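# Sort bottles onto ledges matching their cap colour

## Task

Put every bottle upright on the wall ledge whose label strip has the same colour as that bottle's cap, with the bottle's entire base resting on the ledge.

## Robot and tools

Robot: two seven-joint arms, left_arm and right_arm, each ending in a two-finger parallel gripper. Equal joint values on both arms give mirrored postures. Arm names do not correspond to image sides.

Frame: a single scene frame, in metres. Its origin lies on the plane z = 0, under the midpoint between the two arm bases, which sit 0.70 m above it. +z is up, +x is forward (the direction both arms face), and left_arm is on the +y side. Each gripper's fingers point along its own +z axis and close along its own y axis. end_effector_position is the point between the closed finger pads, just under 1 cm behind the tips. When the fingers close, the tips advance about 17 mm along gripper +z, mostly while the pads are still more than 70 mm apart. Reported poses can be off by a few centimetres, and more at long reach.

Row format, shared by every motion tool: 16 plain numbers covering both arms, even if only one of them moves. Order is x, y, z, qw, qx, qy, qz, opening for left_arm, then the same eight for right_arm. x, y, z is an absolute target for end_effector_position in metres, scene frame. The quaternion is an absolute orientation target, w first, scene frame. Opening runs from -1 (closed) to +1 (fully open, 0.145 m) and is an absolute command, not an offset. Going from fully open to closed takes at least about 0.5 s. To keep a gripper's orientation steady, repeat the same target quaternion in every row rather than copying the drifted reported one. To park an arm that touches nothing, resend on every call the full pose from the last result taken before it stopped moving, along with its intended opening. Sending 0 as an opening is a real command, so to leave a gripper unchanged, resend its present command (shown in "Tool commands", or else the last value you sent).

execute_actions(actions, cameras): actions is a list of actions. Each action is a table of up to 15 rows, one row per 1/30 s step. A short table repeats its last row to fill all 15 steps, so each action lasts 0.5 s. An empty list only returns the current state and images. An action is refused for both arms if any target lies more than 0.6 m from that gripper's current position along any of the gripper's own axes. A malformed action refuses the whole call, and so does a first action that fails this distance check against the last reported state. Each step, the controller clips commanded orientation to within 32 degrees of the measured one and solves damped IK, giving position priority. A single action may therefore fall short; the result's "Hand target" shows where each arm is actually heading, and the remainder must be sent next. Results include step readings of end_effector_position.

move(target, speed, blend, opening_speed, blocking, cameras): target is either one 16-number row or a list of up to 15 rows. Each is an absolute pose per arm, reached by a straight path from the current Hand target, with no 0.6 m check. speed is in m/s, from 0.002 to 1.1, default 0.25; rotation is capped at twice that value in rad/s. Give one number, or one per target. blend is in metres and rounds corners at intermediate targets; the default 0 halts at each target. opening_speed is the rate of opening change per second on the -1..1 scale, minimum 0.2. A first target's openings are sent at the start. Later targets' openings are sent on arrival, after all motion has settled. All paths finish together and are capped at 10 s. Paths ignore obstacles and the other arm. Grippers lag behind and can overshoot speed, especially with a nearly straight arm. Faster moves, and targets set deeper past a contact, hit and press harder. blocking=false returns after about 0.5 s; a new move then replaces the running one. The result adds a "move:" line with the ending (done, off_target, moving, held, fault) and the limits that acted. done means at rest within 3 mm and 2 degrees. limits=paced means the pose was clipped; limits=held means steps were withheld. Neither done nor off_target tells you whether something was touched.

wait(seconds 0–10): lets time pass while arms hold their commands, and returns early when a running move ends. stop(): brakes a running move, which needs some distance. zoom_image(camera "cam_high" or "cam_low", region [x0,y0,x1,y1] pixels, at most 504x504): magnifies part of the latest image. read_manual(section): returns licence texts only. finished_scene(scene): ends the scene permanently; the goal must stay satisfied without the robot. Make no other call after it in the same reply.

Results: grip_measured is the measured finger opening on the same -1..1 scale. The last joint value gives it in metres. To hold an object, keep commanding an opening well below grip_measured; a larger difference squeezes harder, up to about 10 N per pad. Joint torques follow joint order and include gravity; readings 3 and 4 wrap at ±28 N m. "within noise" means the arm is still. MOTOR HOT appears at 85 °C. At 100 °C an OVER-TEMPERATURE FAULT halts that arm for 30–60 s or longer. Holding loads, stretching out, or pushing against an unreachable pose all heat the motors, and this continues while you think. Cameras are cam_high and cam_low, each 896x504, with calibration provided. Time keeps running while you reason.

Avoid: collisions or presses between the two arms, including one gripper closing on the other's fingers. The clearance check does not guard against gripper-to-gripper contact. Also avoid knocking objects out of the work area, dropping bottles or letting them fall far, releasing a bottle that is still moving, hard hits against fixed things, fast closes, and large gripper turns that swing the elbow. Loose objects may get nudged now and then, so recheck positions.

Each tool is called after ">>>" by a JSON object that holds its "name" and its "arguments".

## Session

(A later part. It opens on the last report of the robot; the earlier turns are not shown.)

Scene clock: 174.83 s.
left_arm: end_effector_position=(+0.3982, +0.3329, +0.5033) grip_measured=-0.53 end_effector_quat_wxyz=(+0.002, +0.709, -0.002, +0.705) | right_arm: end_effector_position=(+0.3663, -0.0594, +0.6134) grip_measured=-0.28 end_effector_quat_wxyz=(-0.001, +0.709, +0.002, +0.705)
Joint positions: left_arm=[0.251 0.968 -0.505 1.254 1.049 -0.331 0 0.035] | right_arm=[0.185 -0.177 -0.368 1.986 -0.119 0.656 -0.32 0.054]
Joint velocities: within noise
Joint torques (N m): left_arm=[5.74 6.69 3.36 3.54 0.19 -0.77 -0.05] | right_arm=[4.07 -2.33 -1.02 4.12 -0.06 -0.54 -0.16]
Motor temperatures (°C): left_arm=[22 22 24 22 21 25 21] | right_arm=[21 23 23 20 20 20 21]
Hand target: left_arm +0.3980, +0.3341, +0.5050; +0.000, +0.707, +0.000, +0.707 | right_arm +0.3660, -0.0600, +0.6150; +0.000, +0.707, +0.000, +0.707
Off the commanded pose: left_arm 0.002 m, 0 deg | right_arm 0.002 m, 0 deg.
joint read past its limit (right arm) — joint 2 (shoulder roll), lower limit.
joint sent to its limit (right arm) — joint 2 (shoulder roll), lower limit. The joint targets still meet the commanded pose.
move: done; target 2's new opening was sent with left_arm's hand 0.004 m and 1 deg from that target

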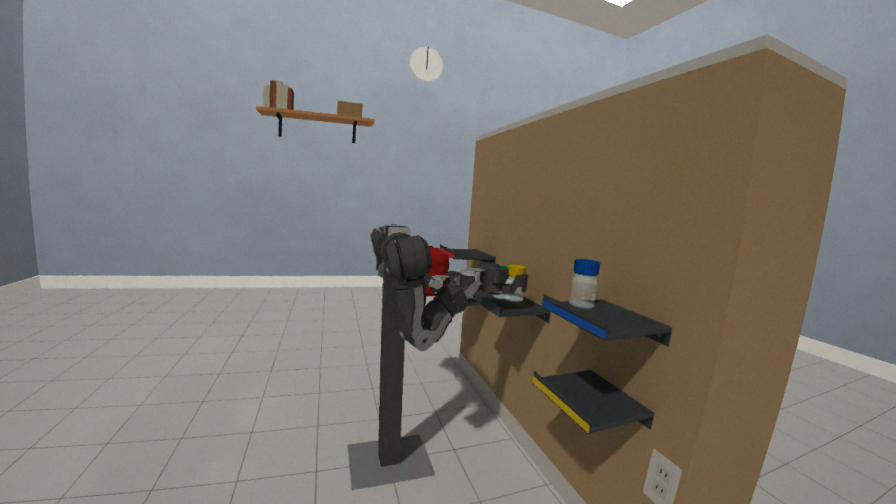

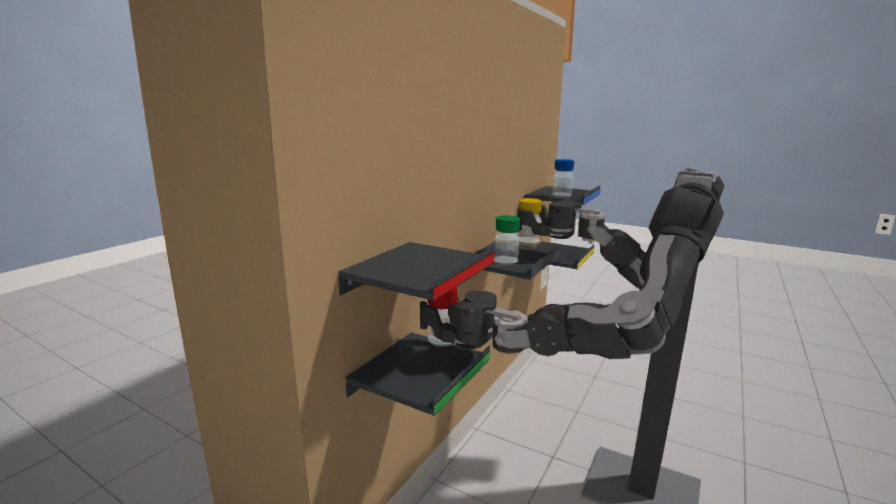

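>>> {"name": "move", "arguments": {"target": [[0.398,0.334,0.481,0,0.7071,0,0.7071,-0.8,0.33,-0.09,0.625,0,0.7071,0,0.7071,-0.8],[0.398,0.334,0.482,0,0.7071,0,0.7071,0.4,0.25,-0.17,0.62,0,0.7071,0,0.7071,-0.8],[0.381,0.334,0.484,0,0.7071,0,0.7071,0.4,0.24,-0.34,0.53,0,0.7071,0,0.7071,-0.8],[0.381,0.334,0.484,0,0.7071,0,0.7071,-0.8,0.388,-0.36,0.525,0,0.7071,0,0.7071,-0.8]], "speed": [0.1,0.25,0.3,0.25], "opening_speed": 2}}

>>> {"name": "zoom_image", "arguments": {"camera": "cam_high", "region": [500, 240, 680, 420]}}

>>> {"name": "zoom_image", "arguments": {"camera": "cam_low", "region": [390, 150, 640, 400]}}

Scene clock: 200.23 s.
left_arm: end_effector_position=(+0.3816, +0.3334, +0.4842) grip_measured=-0.25 end_effector_quat_wxyz=(+0.001, +0.707, -0.002, +0.707) | right_arm: end_effector_position=(+0.3876, -0.3614, +0.5236) grip_measured=-0.28 end_effector_quat_wxyz=(+0.002, +0.710, -0.002, +0.704)
Joint positions: left_arm=[0.165 0.959 -0.494 1.247 1.04 -0.418 0.005 0.057] | right_arm=[0.103 0.734 0.116 1.278 0.706 -0.033 0.274 0.054]
Joint velocities: within noise
Joint torques (N m): left_arm=[4.92 6.58 2.84 3.19 0.18 -0.71 -0.01] | right_arm=[4.58 5.92 2.69 3.34 0.31 -0.67 0.16]
Motor temperatures (°C): left_arm=[23 24 25 22 21 25 21] | right_arm=[22 23 23 20 20 20 21]
Hand target: left_arm +0.3810, +0.3341, +0.4840; +0.000, +0.707, +0.000, +0.707 | right_arm +0.3880, -0.3600, +0.5250; +0.000, +0.707, +0.000, +0.707
Off the commanded pose: left_arm 0.001 m, 0 deg | right_arm 0.002 m, 1 deg.
move: done; target 2's new opening was sent with left_arm's hand 0.006 m and 1 deg from that target

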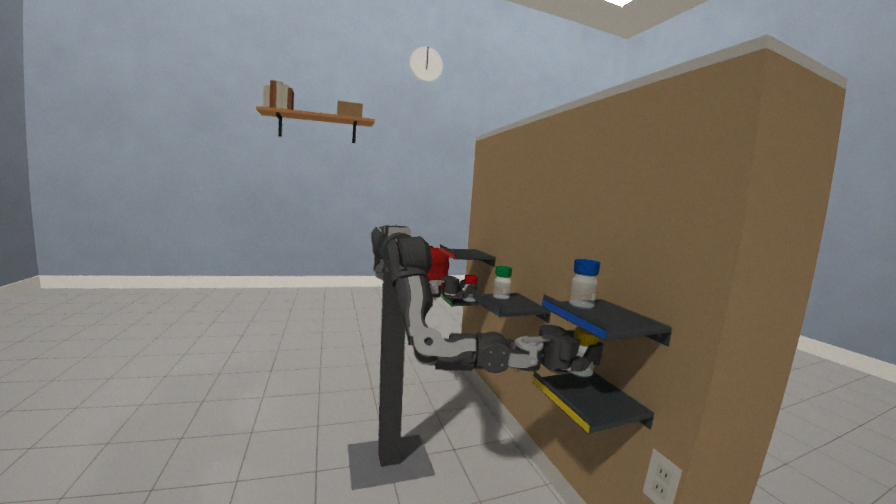

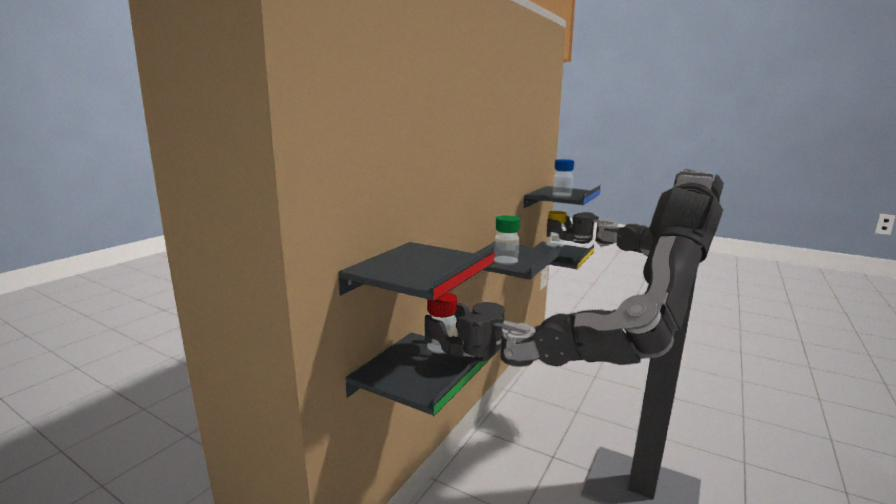

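Scaled by 2.800 from the camera's 896x504 image, which has a finer 1280x720 frame.

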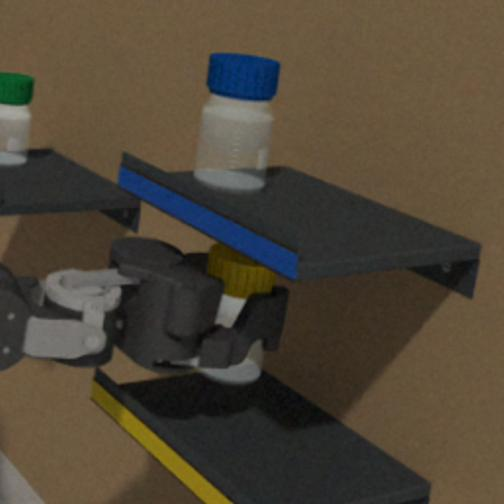

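Scaled by 2.016 from the camera's 896x504 image, which has a finer 1280x720 frame.

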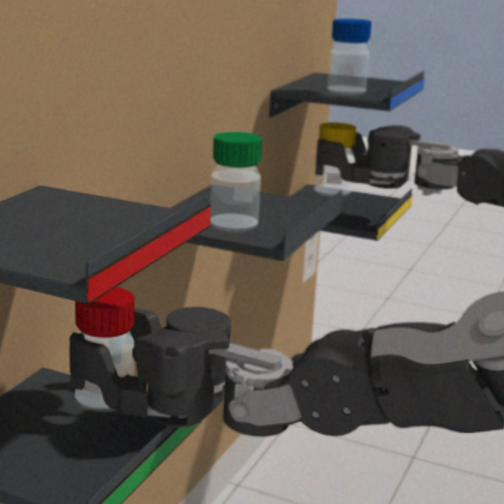

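>>> {"name": "zoom_image", "arguments": {"camera": "cam_low", "region": [400, 280, 520, 370]}}

Scaled by 4.200 from the camera's 896x504 image, which has a finer 1280x720 frame.

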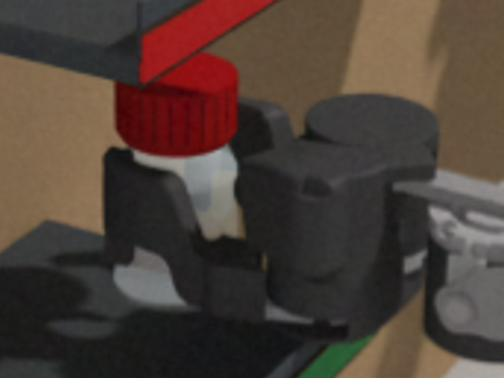

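>>> {"name": "move", "arguments": {"target": [[0.381,0.334,0.512,0,0.7071,0,0.7071,-0.8,0.388,-0.36,0.50,0,0.7071,0,0.7071,-0.8],[0.25,0.33,0.515,0,0.7071,0,0.7071,-0.8,0.388,-0.36,0.482,0,0.7071,0,0.7071,-0.8],[0.24,0.33,0.66,0,0.7071,0,0.7071,-0.8,0.388,-0.36,0.482,0,0.7071,0,0.7071,-0.8],[0.26,0.33,0.715,0,0.7071,0,0.7071,-0.8,0.388,-0.36,0.482,0,0.7071,0,0.7071,-0.8]], "speed": [0.1,0.25,0.25,0.2], "blend": [0,0.02,0.03,0]}}

>>> {"name": "zoom_image", "arguments": {"camera": "cam_high", "region": [500, 240, 680, 420]}}

>>> {"name": "zoom_image", "arguments": {"camera": "cam_low", "region": [390, 130, 640, 300]}}

Scene clock: 229.30 s.
left_arm: end_effector_position=(+0.2602, +0.3286, +0.7141) grip_measured=-0.25 end_effector_quat_wxyz=(+0.001, +0.709, -0.003, +0.705) | right_arm: end_effector_position=(+0.3887, -0.3621, +0.4900) grip_measured=-0.28 end_effector_quat_wxyz=(+0.004, +0.697, +0.000, +0.717)
Joint positions: left_arm=[-1.39 1.009 1.575 2.179 1.579 0.191 -0.04 0.057] | right_arm=[0.149 0.664 0.075 1.096 0.658 -0.212 0.342 0.054]
Joint velocities: within noise
Joint torques (N m): left_arm=[1.41 1.07 2.47 0.23 0.15 -0.8 -0.06] | right_arm=[3.63 5.55 0.66 2.33 0.24 -0.03 0.05]
Motor temperatures (°C): left_arm=[22 24 25 22 21 25 21] | right_arm=[22 24 23 20 20 21 21]
Hand target: left_arm +0.2600, +0.3300, +0.7150; +0.000, +0.707, +0.000, +0.707 | right_arm +0.3879, -0.3600, +0.4821; +0.000, +0.707, +0.000, +0.707
Off the commanded pose: left_arm 0.002 m, 1 deg | right_arm 0.008 m, 2 deg.
joint read past its limit (left arm) — joint 3 (upper arm roll), upper limit.
move: off_target (right_arm); blend cut to 0.0293 m at target 3

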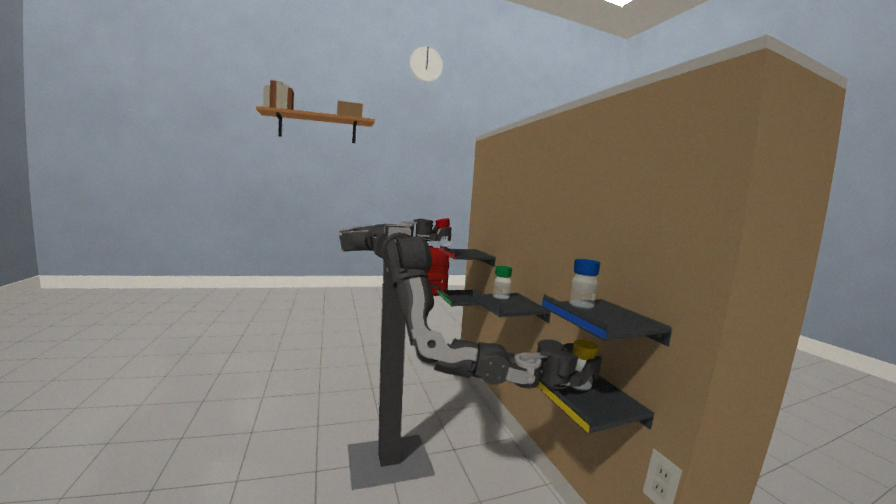

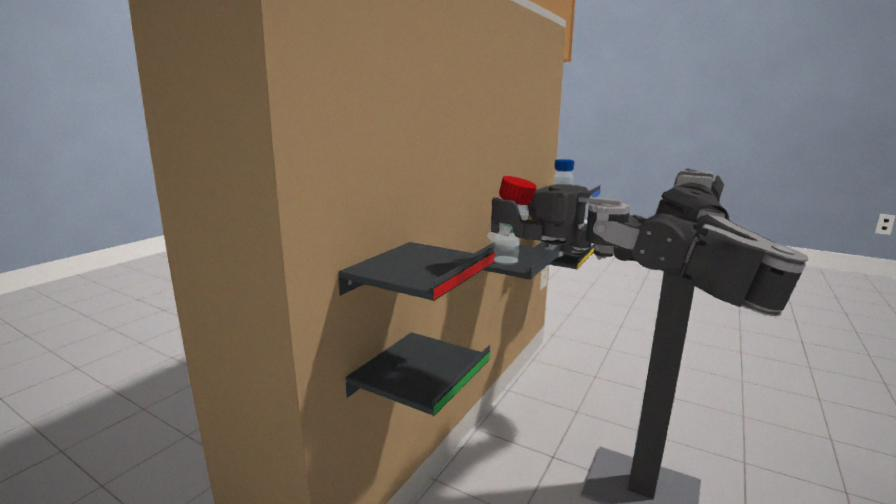

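Scaled by 2.800 from the camera's 896x504 image, which has a finer 1280x720 frame.

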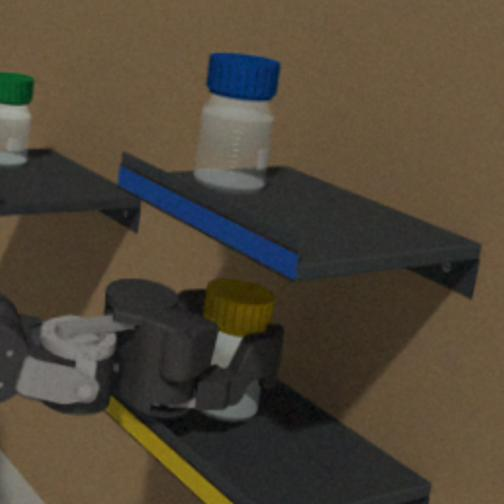

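Scaled by 2.016 from the camera's 896x504 image, which has a finer 1280x720 frame.

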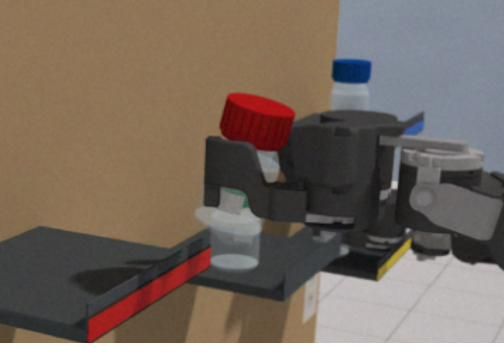

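>>> {"name": "move", "arguments": {"target": [[0.26,0.33,0.72,0,0.819,0,0.573,-0.8,0.388,-0.36,0.487,0,0.702,0,0.712,-0.8],[0.26,0.33,0.72,0,0.819,0,0.573,-0.8,0.388,-0.36,0.487,0,0.702,0,0.712,0.4]], "speed": [0.25,0.25], "opening_speed": 2}}

>>> {"name": "zoom_image", "arguments": {"camera": "cam_low", "region": [390, 130, 640, 300]}}

>>> {"name": "zoom_image", "arguments": {"camera": "cam_high", "region": [400, 180, 680, 420]}}

Scene clock: 254.13 s.
left_arm: end_effector_position=(+0.2601, +0.3310, +0.7193) grip_measured=-0.25 end_effector_quat_wxyz=(-0.005, +0.786, -0.025, +0.617) | right_arm: end_effector_position=(+0.3881, -0.3614, +0.4885) grip_measured=+0.40 end_effector_quat_wxyz=(+0.002, +0.700, +0.000, +0.714)
Joint positions: left_arm=[-1.032 1.117 1.574 2.102 1.585 0.781 -0.042 0.057] | right_arm=[0.144 0.665 0.075 1.101 0.658 -0.205 0.342 0.105]
Joint velocities: within noise
Joint torques (N m): left_arm=[1.73 3.92 2.71 -0.03 0.13 -0.59 0.2] | right_arm=[3.92 6.11 2.04 3.78 0.33 -0.29 0.03]
Motor temperatures (°C): left_arm=[22 22 25 21 21 25 21] | right_arm=[22 24 22 20 20 20 21]
Hand target: left_arm +0.2601, +0.3302, +0.7197; -0.003, +0.786, -0.026, +0.617 | right_arm +0.3880, -0.3600, +0.4870; +0.000, +0.702, +0.000, +0.712
Off the commanded pose: left_arm 0.001 m, 7 deg | right_arm 0.002 m, 0 deg.
joint sent to its limit (left arm) — joint 3 (upper arm roll), upper limit; joint 5 (forearm roll), upper limit; joint 6 (wrist pitch), upper limit. The joint targets are off in orientation, not in position.
move: off_target (left_arm); target 2's new opening was sent with right_arm's hand 0.004 m and 1 deg from that target

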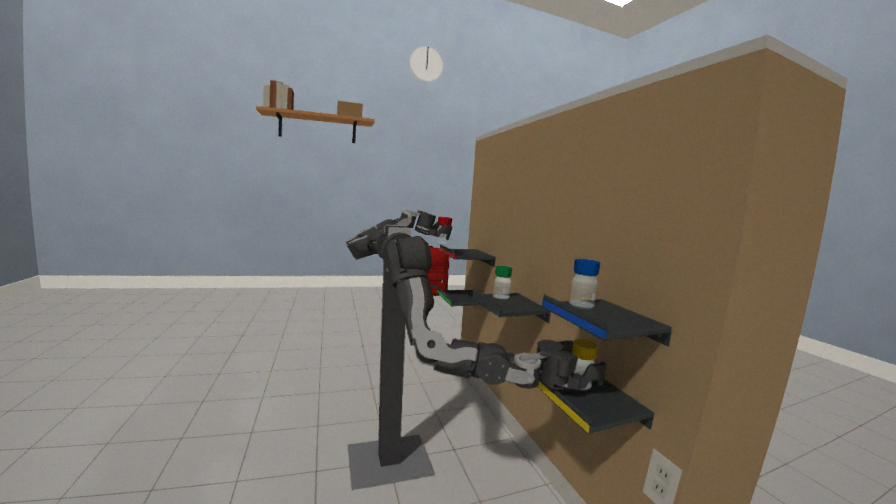

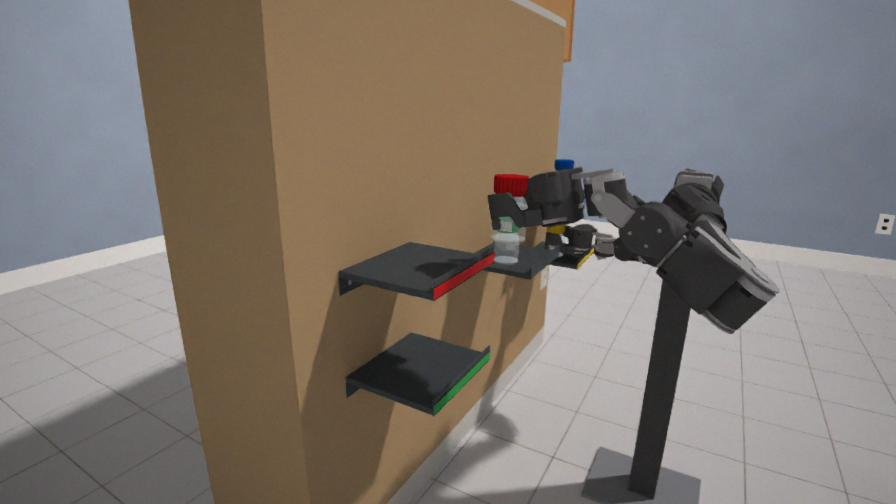

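Scaled by 2.016 from the camera's 896x504 image, which has a finer 1280x720 frame.

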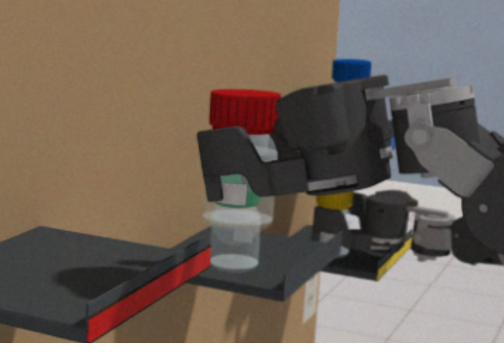

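Scaled by 1.800 from the camera's 896x504 image, which has a finer 1280x720 frame.

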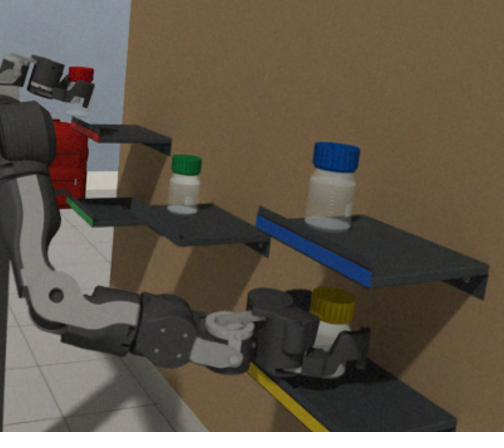

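>>> {"name": "move", "arguments": {"target": [[0.29,0.333,0.732,-0.003,0.786,-0.026,0.617,-0.8,0.26,-0.36,0.50,0,0.7071,0,0.7071,0.4],[0.388,0.335,0.73,-0.003,0.786,-0.026,0.617,-0.8,0.25,-0.33,0.50,0,0.7071,0,0.7071,0.4],[0.388,0.335,0.695,-0.003,0.786,-0.026,0.617,-0.8,0.25,-0.33,0.50,0,0.7071,0,0.7071,0.4],[0.388,0.335,0.68,-0.003,0.786,-0.026,0.617,-0.8,0.25,-0.33,0.50,0,0.7071,0,0.7071,0.4]], "speed": [0.2,0.15,0.1,0.03], "blend": [0.02,0,0,0]}}

>>> {"name": "zoom_image", "arguments": {"camera": "cam_low", "region": [390, 130, 640, 300]}}

>>> {"name": "zoom_image", "arguments": {"camera": "cam_high", "region": [400, 180, 680, 420]}}

Scene clock: 269.37 s.
left_arm: end_effector_position=(+0.3881, +0.3337, +0.6804) grip_measured=-0.25 end_effector_quat_wxyz=(+0.000, +0.788, -0.028, +0.615) | right_arm: end_effector_position=(+0.2500, -0.3306, +0.5015) grip_measured=+0.40 end_effector_quat_wxyz=(+0.000, +0.705, +0.002, +0.709)
Joint positions: left_arm=[-1.407 1.652 1.505 1.646 1.584 0.343 -0.116 0.057] | right_arm=[-0.66 0.554 0.476 1.757 0.73 -0.231 0.299 0.105]
Joint velocities: within noise
Joint torques (N m): left_arm=[5.05 0.96 3.22 0.42 0.03 -0.95 -0.07] | right_arm=[0.33 3.76 2.11 3.54 0.25 -0.26 -0.17]
Motor temperatures (°C): left_arm=[22 23 25 21 21 25 21] | right_arm=[22 24 22 20 20 20 21]
Hand target: left_arm +0.3879, +0.3350, +0.6800; -0.003, +0.786, -0.026, +0.617 | right_arm +0.2500, -0.3299, +0.5001; +0.000, +0.707, +0.000, +0.707
Off the commanded pose: left_arm 0.001 m, 0 deg | right_arm 0.002 m, 0 deg.
joint sent to its limit (left arm) — joint 1 (shoulder pitch), lower limit. The joint targets still meet the commanded pose.
move: done

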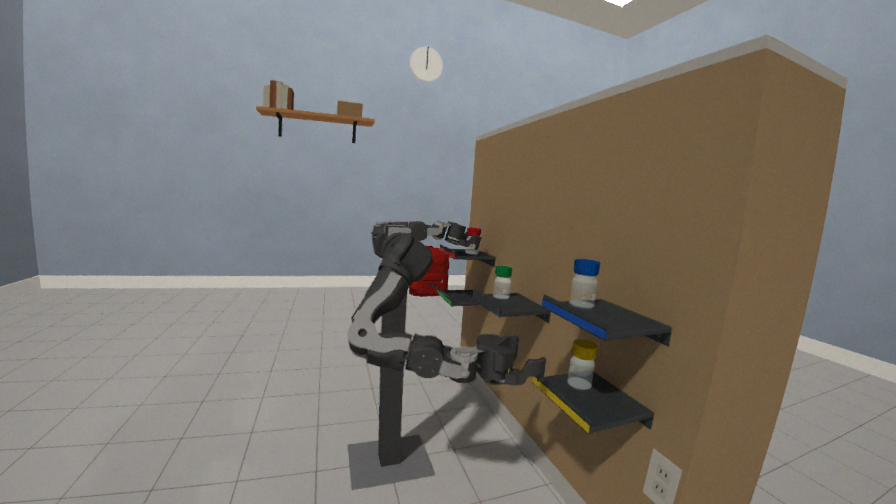

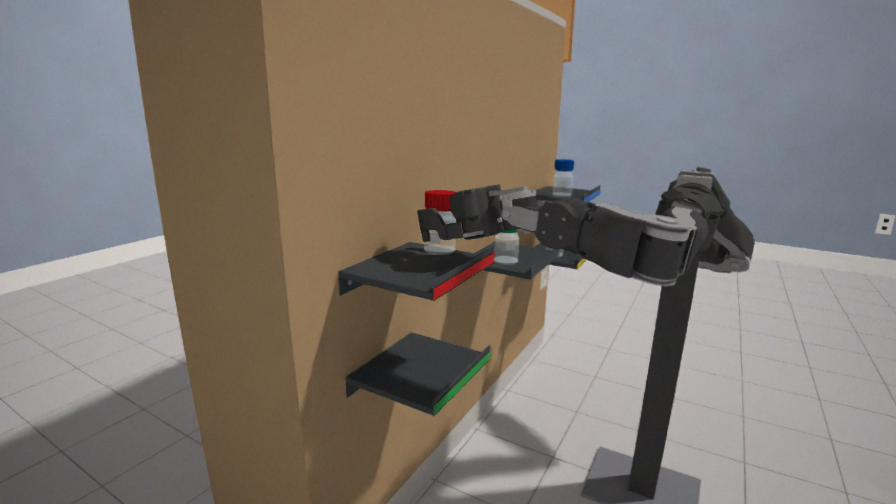

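Scaled by 2.016 from the camera's 896x504 image, which has a finer 1280x720 frame.

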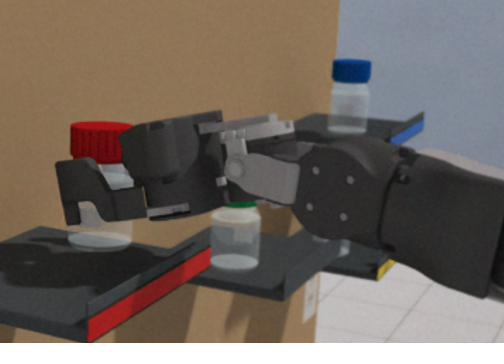

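Scaled by 1.800 from the camera's 896x504 image, which has a finer 1280x720 frame.

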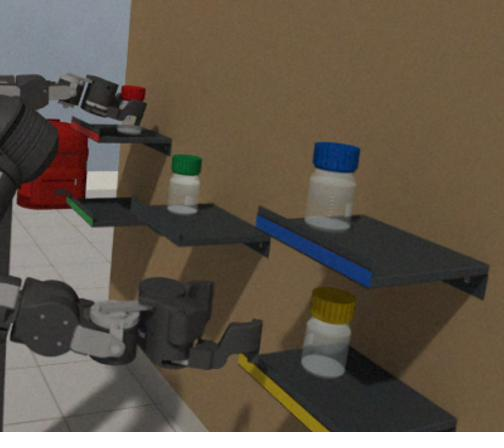

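>>> {"name": "move", "arguments": {"target": [0.388,0.335,0.662,-0.003,0.786,-0.026,0.617,-0.8,0.25,-0.33,0.50,0,0.7071,0,0.7071,0.4], "speed": 0.03}}

>>> {"name": "zoom_image", "arguments": {"camera": "cam_low", "region": [390, 170, 540, 300]}}

Scene clock: 276.33 s.
left_arm: end_effector_position=(+0.3896, +0.3340, +0.6753) grip_measured=-0.25 end_effector_quat_wxyz=(+0.001, +0.771, -0.025, +0.636) | right_arm: end_effector_position=(+0.2500, -0.3306, +0.5015) grip_measured=+0.40 end_effector_quat_wxyz=(+0.000, +0.705, +0.002, +0.709)
Joint positions: left_arm=[-1.397 1.646 1.43 1.652 1.579 0.225 -0.117 0.057] | right_arm=[-0.66 0.554 0.476 1.757 0.73 -0.231 0.299 0.105]
Joint velocities: within noise
Joint torques (N m): left_arm=[3.6 1.28 0.96 0.49 -0.01 0.16 -0.04] | right_arm=[0.3 3.86 2.04 3.55 0.23 -0.27 -0.13]
Motor temperatures (°C): left_arm=[22 22 25 21 21 26 21] | right_arm=[21 24 22 20 20 20 21]
Hand target: left_arm +0.3877, +0.3351, +0.6622; -0.003, +0.786, -0.026, +0.617 | right_arm +0.2500, -0.3299, +0.5001; +0.000, +0.707, +0.000, +0.707
Off the commanded pose: left_arm 0.013 m, 3 deg | right_arm 0.002 m, 0 deg.
move: off_target (left_arm)

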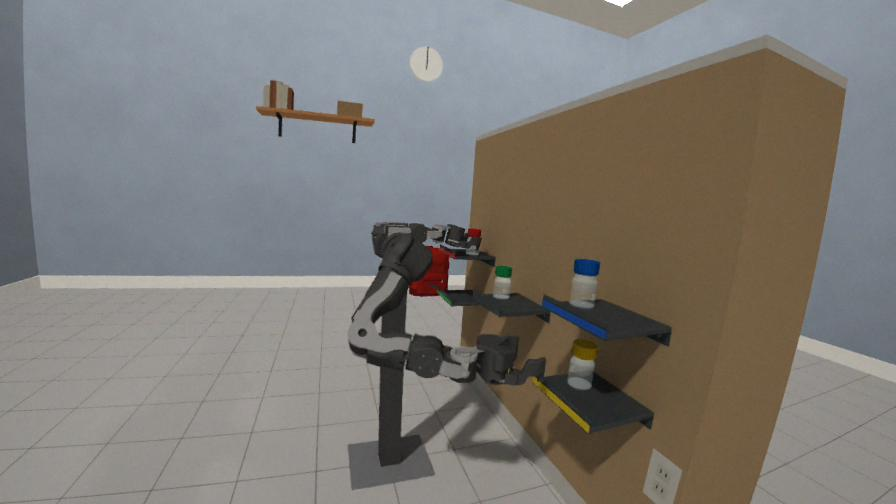

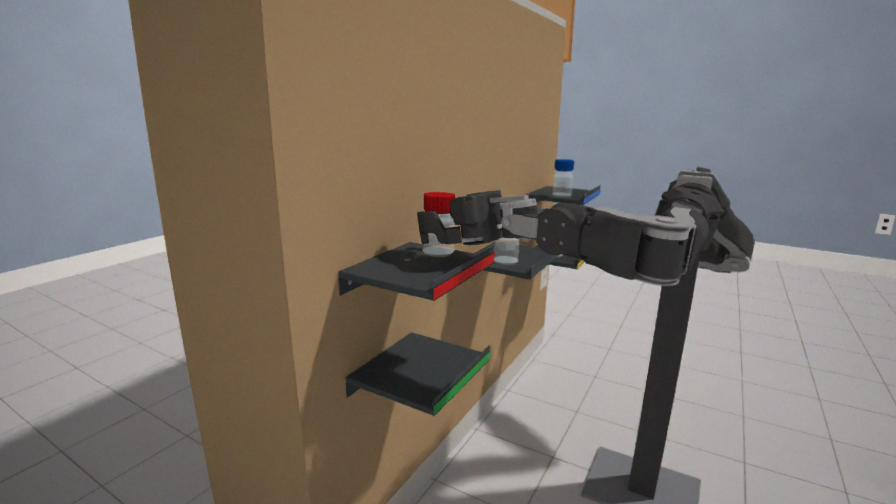

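Scaled by 3.360 from the camera's 896x504 image, which has a finer 1280x720 frame.

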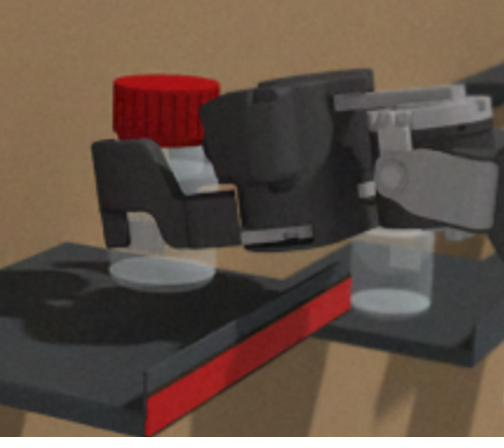

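>>> {"name": "move", "arguments": {"target": [[0.388,0.335,0.673,0.001,0.771,-0.025,0.636,-0.8,0.25,-0.33,0.50,0,0.7071,0,0.7071,0.4],[0.388,0.335,0.675,0.001,0.771,-0.025,0.636,0.6,0.25,-0.33,0.50,0,0.7071,0,0.7071,0.4],[0.25,0.31,0.68,0.0,0.76,-0.02,0.65,0.6,0.25,-0.33,0.50,0,0.7071,0,0.7071,0.4],[0.205,0.18,0.56,0.09,0.701,-0.09,0.701,0.6,0.25,-0.33,0.50,0,0.7071,0,0.7071,0.4],[0.205,0.16,0.44,0.09,0.701,-0.09,0.701,0.6,0.25,-0.33,0.50,0,0.7071,0,0.7071,0.4],[0.21,0.09,0.50,0.09,0.701,-0.09,0.701,0.6,0.25,-0.33,0.50,0,0.7071,0,0.7071,0.4],[0.235,0.07,0.59,0.06,0.7045,-0.06,0.7045,0.6,0.25,-0.33,0.50,0,0.7071,0,0.7071,0.4]], "speed": [0.1,0.1,0.25,0.35,0.35,0.35,0.3], "blend": [0,0,0.03,0.04,0.04,0.03,0], "opening_speed": 2}}

>>> {"name": "zoom_image", "arguments": {"camera": "cam_low", "region": [390, 150, 640, 300]}}

>>> {"name": "zoom_image", "arguments": {"camera": "cam_high", "region": [400, 180, 680, 420]}}

Scene clock: 303.60 s.
left_arm: end_effector_position=(+0.2351, +0.0698, +0.5917) grip_measured=+0.60 end_effector_quat_wxyz=(+0.055, +0.679, -0.049, +0.731) | right_arm: end_effector_position=(+0.2500, -0.3306, +0.5015) grip_measured=+0.40 end_effector_quat_wxyz=(+0.000, +0.705, +0.002, +0.709)
Joint positions: left_arm=[-0.502 0.175 -0.528 2.436 -0.142 0.274 -0.35 0.119] | right_arm=[-0.66 0.554 0.476 1.757 0.73 -0.231 0.299 0.105]
Joint velocities: within noise
Joint torques (N m): left_arm=[0.17 -0.78 -0.87 4.37 -0.07 -0.51 0.02] | right_arm=[0.2 3.71 2.06 3.6 0.21 -0.31 -0.17]
Motor temperatures (°C): left_arm=[22 22 24 21 21 25 21] | right_arm=[21 24 23 21 20 20 21]
Hand target: left_arm +0.2353, +0.0697, +0.5895; +0.053, +0.682, -0.049, +0.728 | right_arm +0.2500, -0.3299, +0.5001; +0.000, +0.707, +0.000, +0.707
Off the commanded pose: left_arm 0.002 m, 4 deg | right_arm 0.002 m, 0 deg.
joint read past its limit (left arm) — joint 4 (elbow), upper limit, where the elbow is as bent as it goes.
joint sent to its limit (left arm) — joint 4 (elbow), upper limit, where the elbow is as bent as it goes. The joint targets are off in orientation, not in position.
move: off_target (left_arm)

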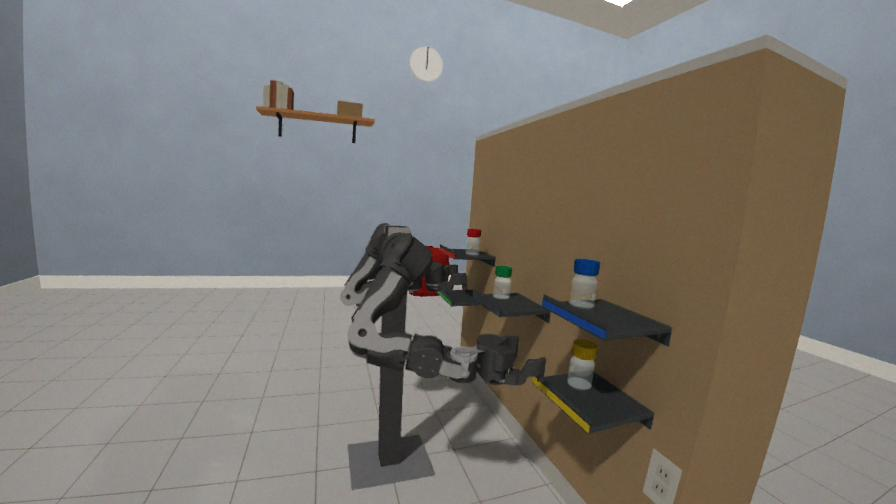

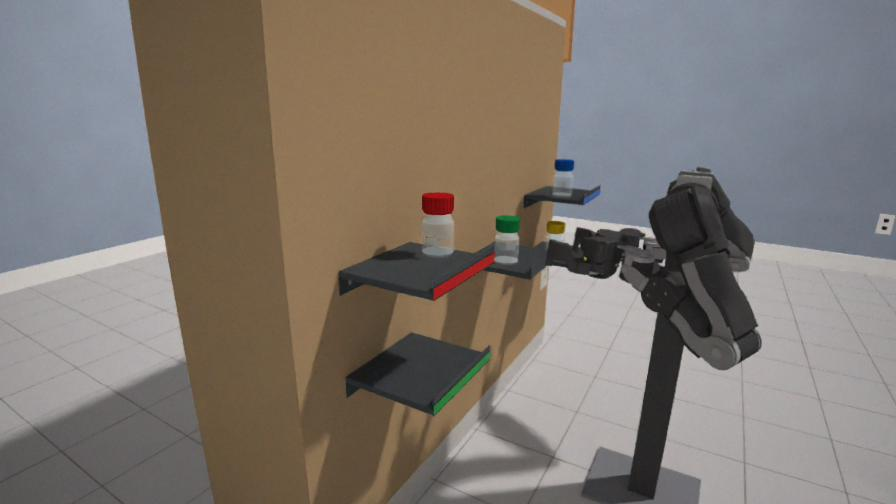

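Scaled by 2.016 from the camera's 896x504 image, which has a finer 1280x720 frame.

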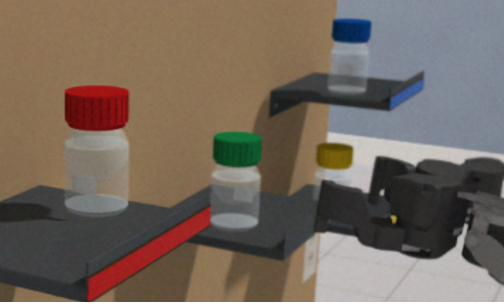

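Scaled by 1.800 from the camera's 896x504 image, which has a finer 1280x720 frame.

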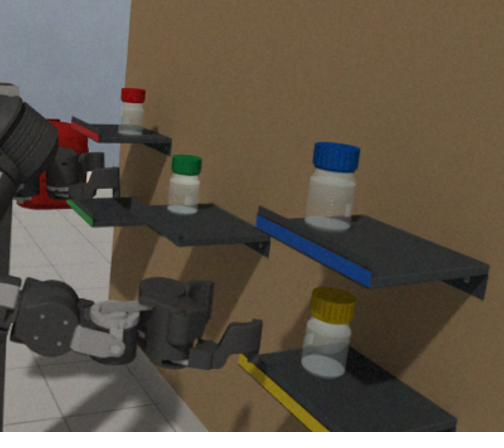

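>>> {"name": "move", "arguments": {"target": [[0.29,0.048,0.59,0,0.7071,0,0.7071,0.6,0.25,-0.33,0.50,0,0.7071,0,0.7071,0.4],[0.372,0.044,0.588,0,0.7071,0,0.7071,0.6,0.25,-0.33,0.50,0,0.7071,0,0.7071,0.4],[0.372,0.044,0.588,0,0.7071,0,0.7071,-0.8,0.25,-0.33,0.50,0,0.7071,0,0.7071,0.4],[0.372,0.044,0.64,0,0.7071,0,0.7071,-0.8,0.25,-0.33,0.50,0,0.7071,0,0.7071,0.4]], "speed": [0.2,0.2,0.1,0.1], "opening_speed": 2}}

>>> {"name": "zoom_image", "arguments": {"camera": "cam_low", "region": [390, 150, 640, 300]}}

Scene clock: 317.07 s.
left_arm: end_effector_position=(+0.3725, +0.0434, +0.6395) grip_measured=-0.24 end_effector_quat_wxyz=(+0.001, +0.709, -0.002, +0.706) | right_arm: end_effector_position=(+0.2500, -0.3306, +0.5015) grip_measured=+0.40 end_effector_quat_wxyz=(+0.000, +0.705, +0.002, +0.709)
Joint positions: left_arm=[0.332 -0.165 -0.456 1.961 0.008 0.764 -0.484 0.058] | right_arm=[-0.66 0.554 0.476 1.757 0.73 -0.231 0.299 0.105]
Joint velocities: within noise
Joint torques (N m): left_arm=[5.97 -2.25 -0.84 4.7 -0.07 -0.78 -0.06] | right_arm=[0.22 3.84 2.06 3.47 0.26 -0.25 -0.15]
Motor temperatures (°C): left_arm=[22 22 24 22 21 25 21] | right_arm=[21 24 22 21 20 20 21]
Hand target: left_arm +0.3720, +0.0440, +0.6401; +0.000, +0.707, +0.000, +0.707 | right_arm +0.2500, -0.3299, +0.5001; +0.000, +0.707, +0.000, +0.707
Off the commanded pose: left_arm 0.001 m, 0 deg | right_arm 0.002 m, 0 deg.
joint read past its limit (left arm) — joint 2 (shoulder roll), lower limit.
joint sent to its limit (left arm) — joint 2 (shoulder roll), lower limit. The joint targets still meet the commanded pose.
move: done

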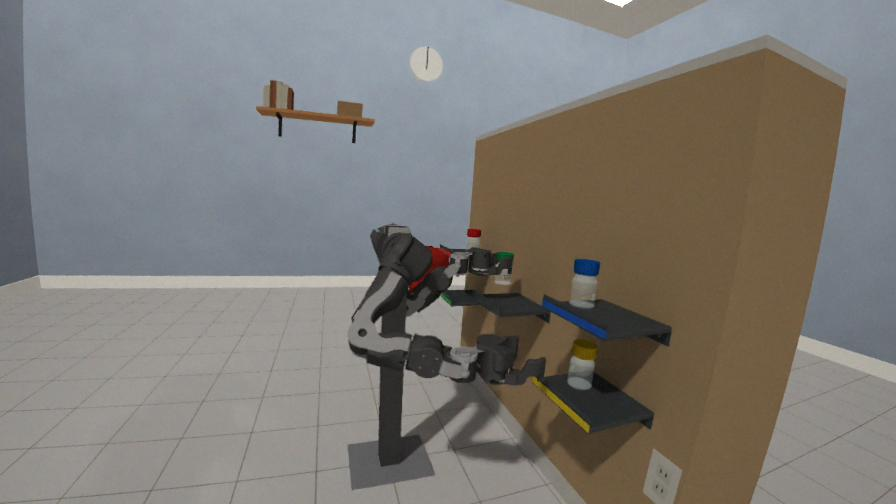

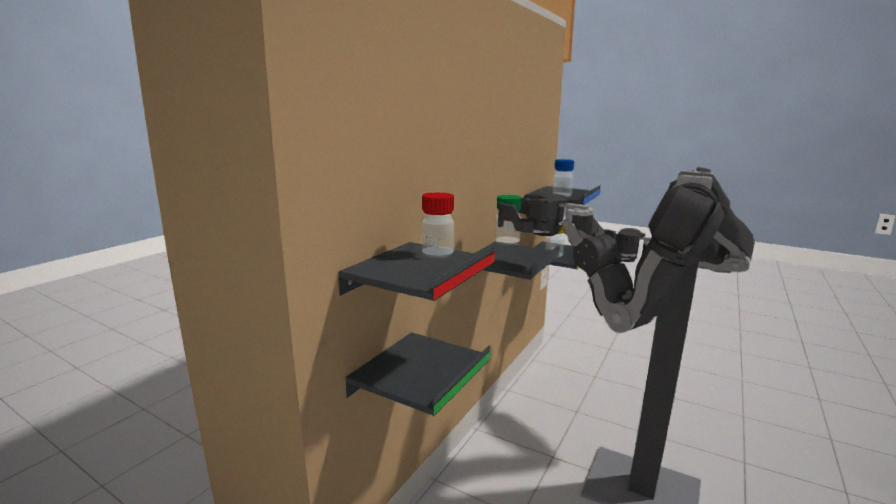

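Scaled by 2.016 from the camera's 896x504 image, which has a finer 1280x720 frame.

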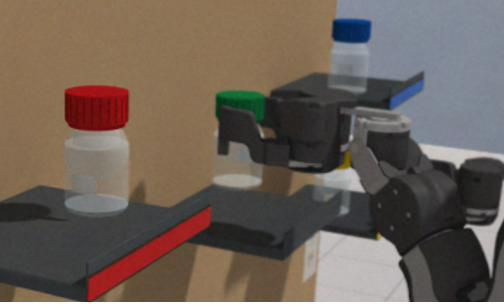

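>>> {"name": "move", "arguments": {"target": [[0.28,0.08,0.645,0,0.7071,0,0.7071,-0.8,0.25,-0.33,0.50,0,0.7071,0,0.7071,0.4],[0.245,0.2,0.60,0,0.7071,0,0.7071,-0.8,0.25,-0.33,0.50,0,0.7071,0,0.7071,0.4],[0.25,0.32,0.54,0,0.7071,0,0.7071,-0.8,0.25,-0.33,0.50,0,0.7071,0,0.7071,0.4],[0.386,0.337,0.538,0,0.7071,0,0.7071,-0.8,0.25,-0.33,0.50,0,0.7071,0,0.7071,0.4],[0.386,0.337,0.50,0,0.7071,0,0.7071,-0.8,0.25,-0.33,0.50,0,0.7071,0,0.7071,0.4],[0.386,0.337,0.478,0,0.7071,0,0.7071,-0.8,0.25,-0.33,0.50,0,0.7071,0,0.7071,0.4]], "speed": [0.25,0.25,0.25,0.2,0.1,0.03], "blend": [0.02,0.04,0.03,0,0,0]}}

>>> {"name": "zoom_image", "arguments": {"camera": "cam_low", "region": [380, 250, 560, 400]}}

Scene clock: 329.93 s.
left_arm: end_effector_position=(+0.3885, +0.3394, +0.4999) grip_measured=-0.24 end_effector_quat_wxyz=(-0.003, +0.679, +0.000, +0.735) | right_arm: end_effector_position=(+0.2500, -0.3306, +0.5015) grip_measured=+0.40 end_effector_quat_wxyz=(+0.000, +0.705, +0.002, +0.709)
Joint positions: left_arm=[0.117 0.768 -0.148 1.204 0.815 -0.324 0.154 0.058] | right_arm=[-0.66 0.554 0.476 1.757 0.73 -0.231 0.299 0.105]
Joint velocities: within noise
Joint torques (N m): left_arm=[2.47 4.42 -0.36 1.1 -0.09 0.77 0.09] | right_arm=[0.28 3.76 2.04 3.59 0.23 -0.27 -0.15]
Motor temperatures (°C): left_arm=[22 22 24 22 21 25 21] | right_arm=[21 24 22 21 20 20 21]
Hand target: left_arm +0.3849, +0.3369, +0.4784; +0.000, +0.707, +0.000, +0.707 | right_arm +0.2500, -0.3299, +0.5001; +0.000, +0.707, +0.000, +0.707
Off the commanded pose: left_arm 0.022 m, 5 deg | right_arm 0.002 m, 0 deg.
move: off_target (left_arm)

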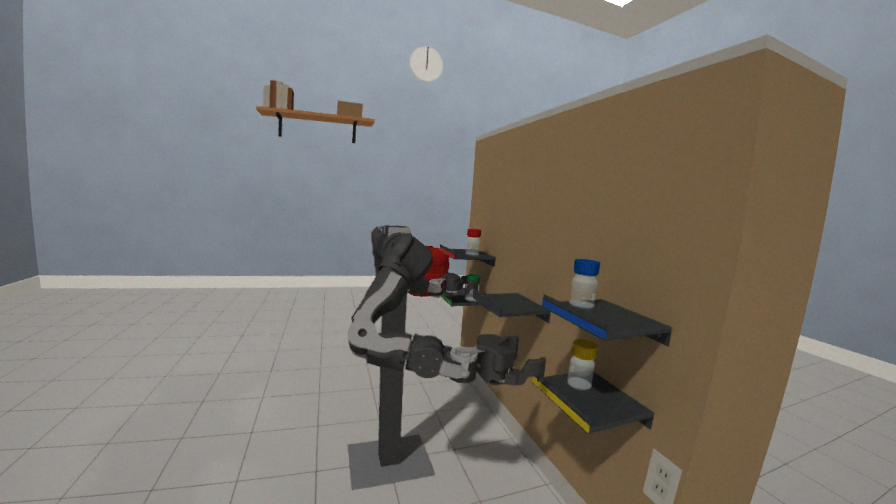

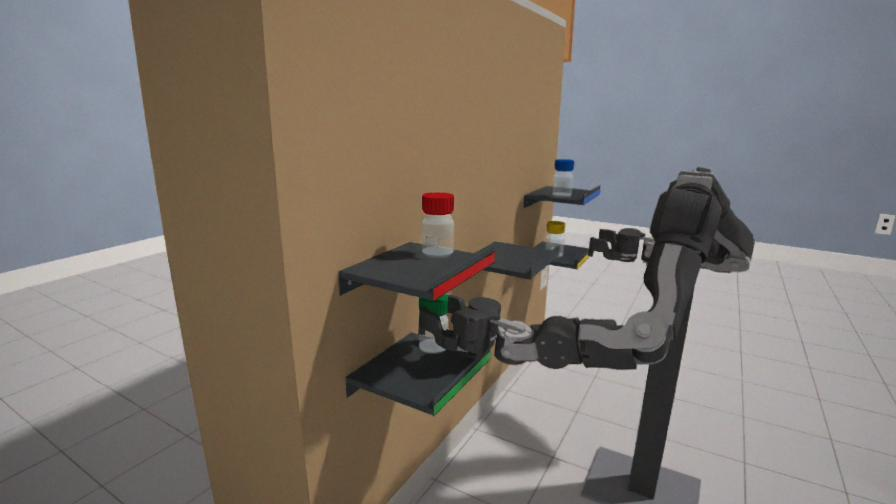

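Scaled by 2.800 from the camera's 896x504 image, which has a finer 1280x720 frame.

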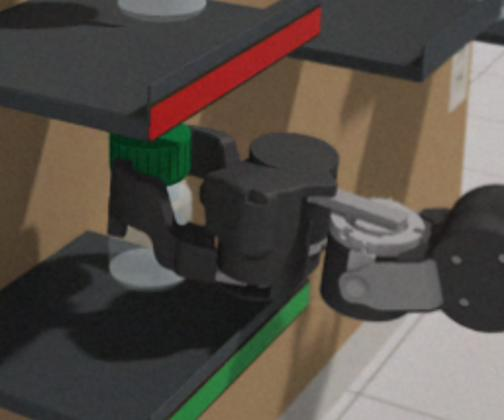

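>>> {"name": "move", "arguments": {"target": [0.387,0.337,0.499,0,0.7071,0,0.7071,-0.8,0.25,-0.33,0.50,0,0.7071,0,0.7071,0.4], "speed": 0.05}}

>>> {"name": "zoom_image", "arguments": {"camera": "cam_low", "region": [390, 270, 510, 390]}}

>>> {"name": "zoom_image", "arguments": {"camera": "cam_high", "region": [420, 220, 540, 340]}}

Scene clock: 340.13 s.
left_arm: end_effector_position=(+0.3878, +0.3373, +0.5019) grip_measured=-0.24 end_effector_quat_wxyz=(+0.000, +0.702, -0.001, +0.712) | right_arm: end_effector_position=(+0.2500, -0.3306, +0.5015) grip_measured=+0.40 end_effector_quat_wxyz=(+0.000, +0.705, +0.002, +0.709)
Joint positions: left_arm=[0.101 0.824 -0.173 1.273 0.858 -0.238 0.108 0.058] | right_arm=[-0.66 0.554 0.476 1.757 0.73 -0.231 0.299 0.105]
Joint velocities: within noise
Joint torques (N m): left_arm=[4.63 6.42 2.02 4.31 0.21 -0.37 -0.02] | right_arm=[0.3 3.97 2.04 3.59 0.24 -0.3 -0.15]
Motor temperatures (°C): left_arm=[22 23 23 22 21 25 21] | right_arm=[21 24 22 21 20 20 21]
Hand target: left_arm +0.3870, +0.3369, +0.4990; +0.000, +0.707, +0.000, +0.707 | right_arm +0.2500, -0.3299, +0.5001; +0.000, +0.707, +0.000, +0.707
Off the commanded pose: left_arm 0.003 m, 1 deg | right_arm 0.002 m, 0 deg.
move: done

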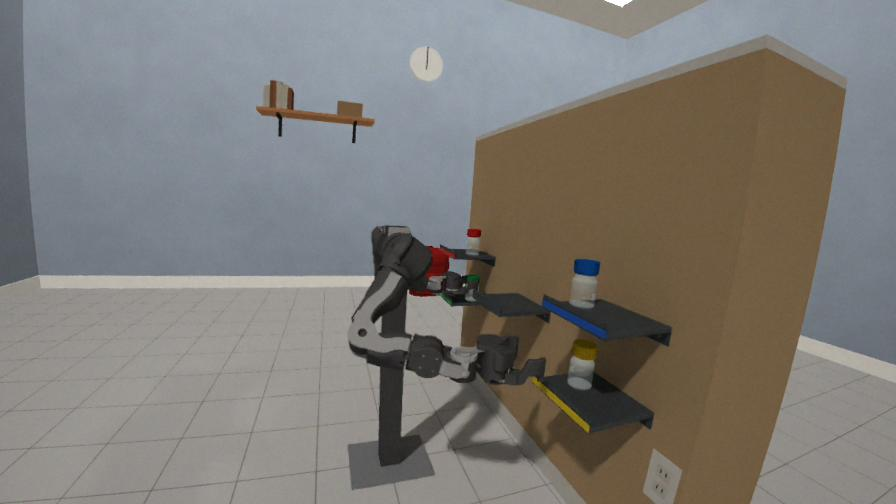

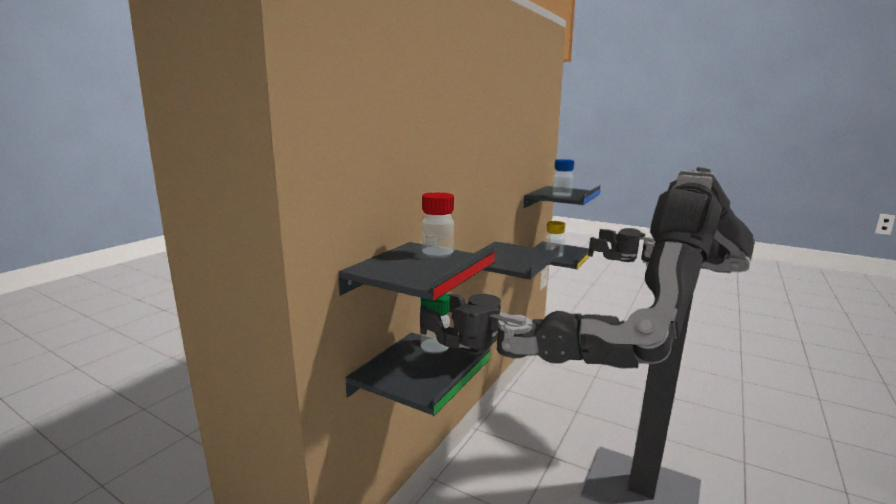

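Scaled by 4.200 from the camera's 896x504 image, which has a finer 1280x720 frame.

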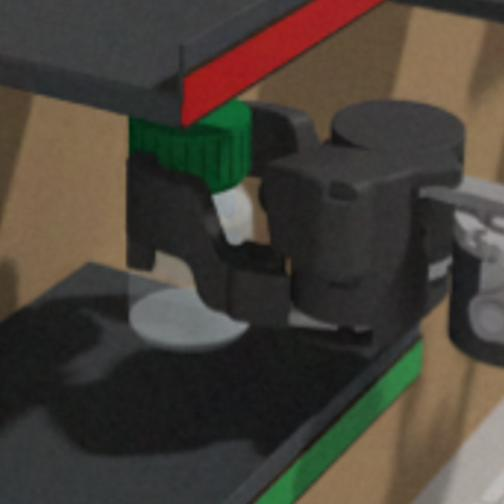

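Scaled by 4.200 from the camera's 896x504 image, which has a finer 1280x720 frame.

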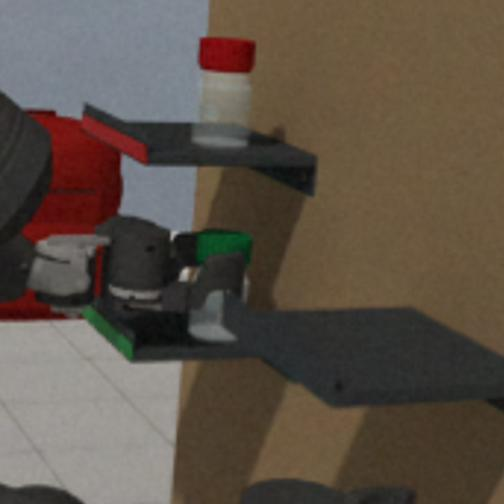

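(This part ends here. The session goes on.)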